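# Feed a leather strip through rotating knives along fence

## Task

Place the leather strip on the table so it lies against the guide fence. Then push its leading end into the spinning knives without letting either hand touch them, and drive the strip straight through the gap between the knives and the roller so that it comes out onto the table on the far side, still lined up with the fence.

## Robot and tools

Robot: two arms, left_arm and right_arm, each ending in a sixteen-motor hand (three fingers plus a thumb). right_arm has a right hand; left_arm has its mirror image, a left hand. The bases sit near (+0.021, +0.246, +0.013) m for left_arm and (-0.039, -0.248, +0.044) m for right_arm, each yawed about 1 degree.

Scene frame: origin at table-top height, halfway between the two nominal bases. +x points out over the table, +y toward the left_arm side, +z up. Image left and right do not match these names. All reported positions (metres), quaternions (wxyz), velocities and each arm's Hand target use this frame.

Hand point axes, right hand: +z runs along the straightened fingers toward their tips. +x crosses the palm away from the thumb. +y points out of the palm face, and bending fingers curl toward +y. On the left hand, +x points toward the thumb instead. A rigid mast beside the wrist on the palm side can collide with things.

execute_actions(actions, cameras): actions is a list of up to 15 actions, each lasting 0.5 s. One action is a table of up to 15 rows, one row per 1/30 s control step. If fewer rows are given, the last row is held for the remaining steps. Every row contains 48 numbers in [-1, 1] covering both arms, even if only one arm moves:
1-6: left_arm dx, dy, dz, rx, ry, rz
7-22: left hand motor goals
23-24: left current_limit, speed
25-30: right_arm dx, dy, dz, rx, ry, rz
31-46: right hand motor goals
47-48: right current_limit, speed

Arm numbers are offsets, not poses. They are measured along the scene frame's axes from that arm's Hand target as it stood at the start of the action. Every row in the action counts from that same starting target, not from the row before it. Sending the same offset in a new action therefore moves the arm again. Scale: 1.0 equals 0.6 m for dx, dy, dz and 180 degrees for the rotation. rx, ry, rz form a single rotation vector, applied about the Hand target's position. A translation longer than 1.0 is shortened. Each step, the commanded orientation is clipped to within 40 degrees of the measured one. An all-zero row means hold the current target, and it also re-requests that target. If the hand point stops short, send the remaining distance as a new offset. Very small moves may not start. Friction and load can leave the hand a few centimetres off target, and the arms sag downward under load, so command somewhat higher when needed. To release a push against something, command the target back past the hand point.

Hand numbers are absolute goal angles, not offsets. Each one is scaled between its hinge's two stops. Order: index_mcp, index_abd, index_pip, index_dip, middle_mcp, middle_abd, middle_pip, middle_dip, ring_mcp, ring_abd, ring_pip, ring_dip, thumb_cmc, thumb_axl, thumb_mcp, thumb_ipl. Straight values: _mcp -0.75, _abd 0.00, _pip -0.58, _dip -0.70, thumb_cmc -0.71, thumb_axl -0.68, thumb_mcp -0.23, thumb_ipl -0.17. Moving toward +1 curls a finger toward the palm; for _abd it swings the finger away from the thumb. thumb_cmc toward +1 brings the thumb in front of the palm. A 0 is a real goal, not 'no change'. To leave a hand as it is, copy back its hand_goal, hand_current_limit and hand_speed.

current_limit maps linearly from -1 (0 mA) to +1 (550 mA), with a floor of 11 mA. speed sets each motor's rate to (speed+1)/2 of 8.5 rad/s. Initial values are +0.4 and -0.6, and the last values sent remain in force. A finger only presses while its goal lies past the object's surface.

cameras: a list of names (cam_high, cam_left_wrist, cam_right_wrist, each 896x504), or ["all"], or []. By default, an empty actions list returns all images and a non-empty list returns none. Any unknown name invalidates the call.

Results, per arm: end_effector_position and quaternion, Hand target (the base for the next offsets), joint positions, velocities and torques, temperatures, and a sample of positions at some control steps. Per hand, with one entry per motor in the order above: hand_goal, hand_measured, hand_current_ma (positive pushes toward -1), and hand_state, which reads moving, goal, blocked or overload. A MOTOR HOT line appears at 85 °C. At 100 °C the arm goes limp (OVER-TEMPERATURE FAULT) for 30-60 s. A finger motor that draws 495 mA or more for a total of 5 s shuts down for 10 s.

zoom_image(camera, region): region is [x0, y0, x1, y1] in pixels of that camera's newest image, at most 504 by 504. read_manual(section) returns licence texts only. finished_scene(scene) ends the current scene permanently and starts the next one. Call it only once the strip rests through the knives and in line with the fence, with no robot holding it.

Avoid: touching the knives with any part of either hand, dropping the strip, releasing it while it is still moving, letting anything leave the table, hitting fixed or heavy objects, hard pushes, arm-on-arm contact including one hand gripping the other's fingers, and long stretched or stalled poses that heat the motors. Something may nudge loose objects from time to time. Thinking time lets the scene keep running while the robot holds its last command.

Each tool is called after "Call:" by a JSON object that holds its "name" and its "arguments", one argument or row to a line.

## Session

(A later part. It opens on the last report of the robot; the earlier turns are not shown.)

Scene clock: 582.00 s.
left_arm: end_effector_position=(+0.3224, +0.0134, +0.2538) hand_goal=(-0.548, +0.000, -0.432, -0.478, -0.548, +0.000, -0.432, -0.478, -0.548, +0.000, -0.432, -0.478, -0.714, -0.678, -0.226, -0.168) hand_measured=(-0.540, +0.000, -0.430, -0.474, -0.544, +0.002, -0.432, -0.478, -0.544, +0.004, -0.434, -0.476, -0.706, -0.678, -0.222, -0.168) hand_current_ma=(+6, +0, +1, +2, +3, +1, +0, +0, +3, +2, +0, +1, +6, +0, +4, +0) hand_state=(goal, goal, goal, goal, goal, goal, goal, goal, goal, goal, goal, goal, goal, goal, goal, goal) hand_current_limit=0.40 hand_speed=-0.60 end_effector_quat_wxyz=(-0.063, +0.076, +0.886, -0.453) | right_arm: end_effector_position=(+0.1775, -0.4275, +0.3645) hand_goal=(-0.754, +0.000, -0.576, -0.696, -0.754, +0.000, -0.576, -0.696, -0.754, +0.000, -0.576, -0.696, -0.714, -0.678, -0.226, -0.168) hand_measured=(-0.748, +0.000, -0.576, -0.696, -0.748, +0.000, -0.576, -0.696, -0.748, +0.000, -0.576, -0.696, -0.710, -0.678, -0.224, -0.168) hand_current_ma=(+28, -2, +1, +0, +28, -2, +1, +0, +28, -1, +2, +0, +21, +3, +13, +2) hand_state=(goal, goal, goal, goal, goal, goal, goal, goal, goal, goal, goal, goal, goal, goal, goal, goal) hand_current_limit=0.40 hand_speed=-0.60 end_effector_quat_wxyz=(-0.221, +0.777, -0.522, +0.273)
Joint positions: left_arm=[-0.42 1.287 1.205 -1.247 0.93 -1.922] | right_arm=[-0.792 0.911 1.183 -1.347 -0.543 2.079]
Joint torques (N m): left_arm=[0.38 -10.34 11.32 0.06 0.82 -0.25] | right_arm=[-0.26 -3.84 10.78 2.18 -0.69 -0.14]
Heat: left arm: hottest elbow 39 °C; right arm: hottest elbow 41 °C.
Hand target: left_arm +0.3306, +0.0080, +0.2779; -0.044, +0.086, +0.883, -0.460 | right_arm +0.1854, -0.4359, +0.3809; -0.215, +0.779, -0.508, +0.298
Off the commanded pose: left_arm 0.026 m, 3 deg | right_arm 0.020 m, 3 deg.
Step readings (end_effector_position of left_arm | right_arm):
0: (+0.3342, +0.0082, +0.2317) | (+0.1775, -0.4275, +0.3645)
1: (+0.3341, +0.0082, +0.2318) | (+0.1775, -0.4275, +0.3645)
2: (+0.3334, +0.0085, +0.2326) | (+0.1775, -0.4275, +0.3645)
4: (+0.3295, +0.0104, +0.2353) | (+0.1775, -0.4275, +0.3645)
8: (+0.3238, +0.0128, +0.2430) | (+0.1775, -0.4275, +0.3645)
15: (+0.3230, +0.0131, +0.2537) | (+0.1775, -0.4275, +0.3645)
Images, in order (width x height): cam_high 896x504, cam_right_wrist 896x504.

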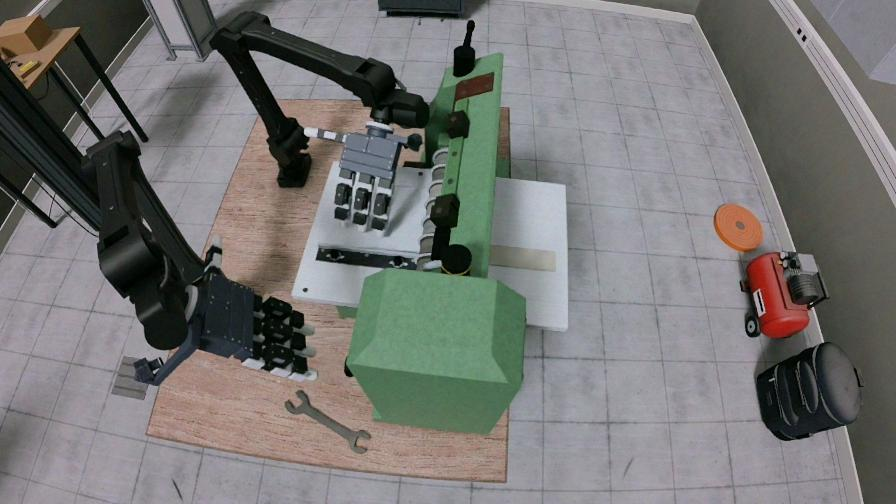

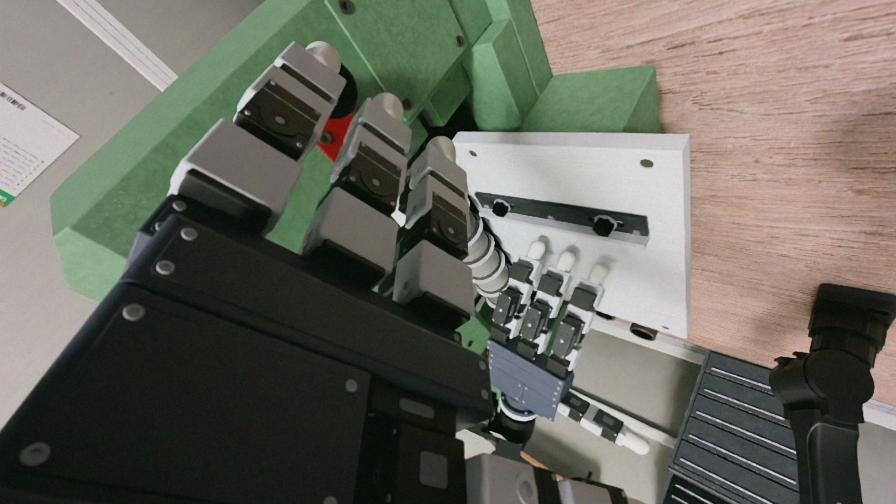

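Call:
{"name": "execute_actions", "arguments": {
  "actions": []
}}

Call:
{"name": "zoom_image", "arguments": {
  "camera": "cam_high",
  "region": [300, 170, 580, 340]
}}

Scene clock: 588.17 s.
left_arm: end_effector_position=(+0.3224, +0.0134, +0.2538) hand_goal=(-0.548, +0.000, -0.432, -0.478, -0.548, +0.000, -0.432, -0.478, -0.548, +0.000, -0.432, -0.478, -0.714, -0.678, -0.226, -0.168) hand_measured=(-0.540, +0.000, -0.430, -0.474, -0.544, +0.002, -0.432, -0.478, -0.544, +0.004, -0.434, -0.476, -0.706, -0.678, -0.222, -0.168) hand_current_ma=(+6, +0, +1, +2, +3, +1, +0, +0, +3, +2, +0, +1, +6, +0, +4, +0) hand_state=(goal, goal, goal, goal, goal, goal, goal, goal, goal, goal, goal, goal, goal, goal, goal, goal) hand_current_limit=0.40 hand_speed=-0.60 end_effector_quat_wxyz=(-0.063, +0.076, +0.886, -0.453) | right_arm: end_effector_position=(+0.1775, -0.4275, +0.3645) hand_goal=(-0.754, +0.000, -0.576, -0.696, -0.754, +0.000, -0.576, -0.696, -0.754, +0.000, -0.576, -0.696, -0.714, -0.678, -0.226, -0.168) hand_measured=(-0.748, +0.000, -0.576, -0.696, -0.748, +0.000, -0.576, -0.696, -0.748, +0.000, -0.576, -0.696, -0.710, -0.678, -0.224, -0.168) hand_current_ma=(+28, -2, +1, +0, +28, -2, +1, +0, +28, -1, +2, +0, +21, +3, +13, +2) hand_state=(goal, goal, goal, goal, goal, goal, goal, goal, goal, goal, goal, goal, goal, goal, goal, goal) hand_current_limit=0.40 hand_speed=-0.60 end_effector_quat_wxyz=(-0.221, +0.777, -0.522, +0.273)
Joint positions: left_arm=[-0.42 1.287 1.205 -1.247 0.93 -1.922] | right_arm=[-0.792 0.911 1.183 -1.347 -0.543 2.079]
Joint velocities: within noise
Joint torques (N m): left_arm=[0.44 -10.34 11.32 0.08 0.82 -0.25] | right_arm=[-0.32 -3.9 10.8 2.21 -0.69 -0.15]
Motor temperatures (°C): left_arm=[26 27 38 25 24 24] | right_arm=[22 24 41 25 24 23]
Heat: left arm: hottest elbow 38 °C; right arm: hottest elbow 41 °C.
Hand target: left_arm +0.3307, +0.0080, +0.2779; -0.044, +0.086, +0.883, -0.460 | right_arm +0.1854, -0.4359, +0.3809; -0.215, +0.779, -0.508, +0.298
Off the commanded pose: left_arm 0.026 m, 3 deg | right_arm 0.020 m, 3 deg.

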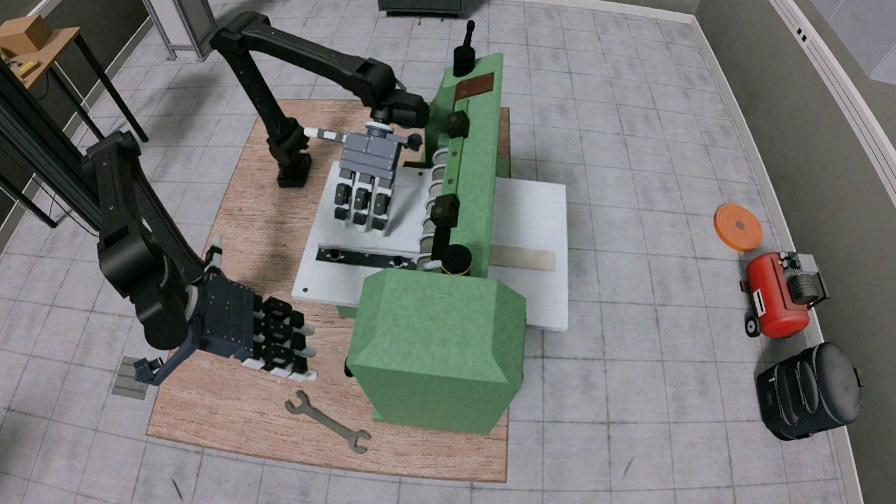

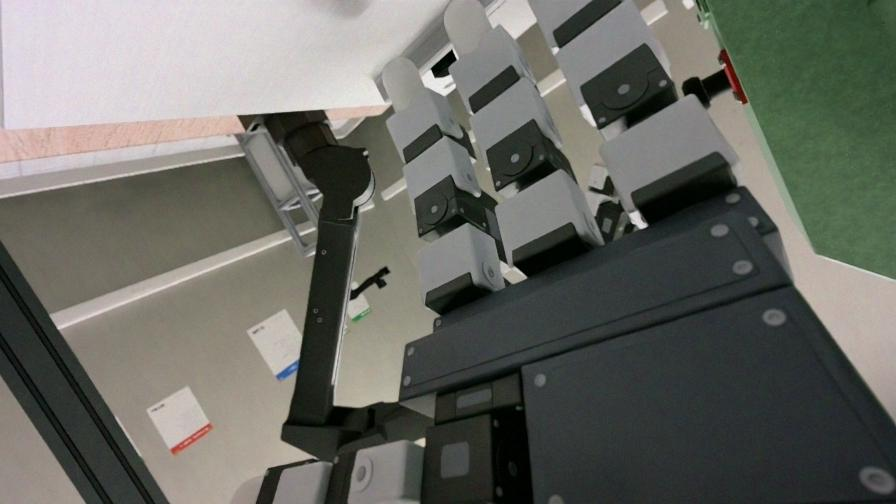

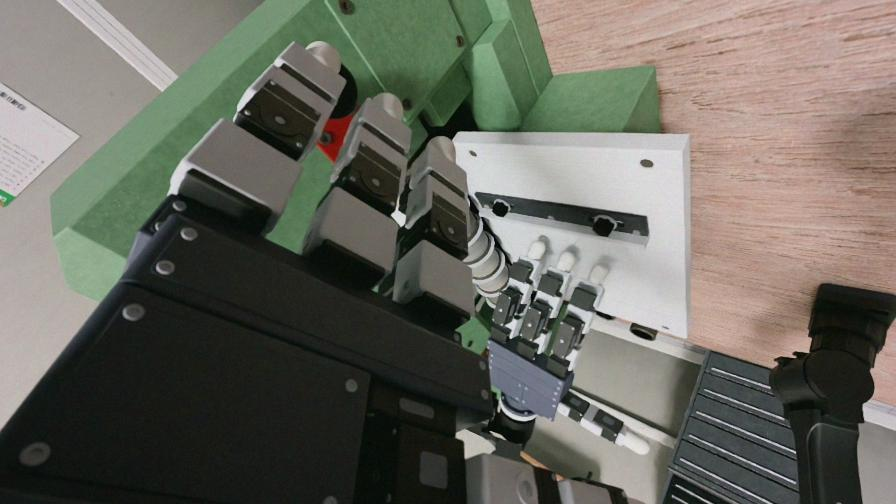

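Scaled by 1.800 from the camera's 896x504 image, which has a finer 1280x720 frame.

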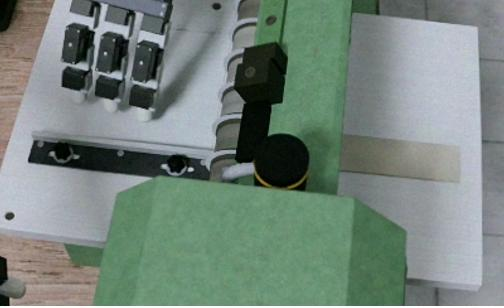

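Call:
{"name": "finished_scene", "arguments": {
  "scene": 1
}}

The scene is finished: the task was done.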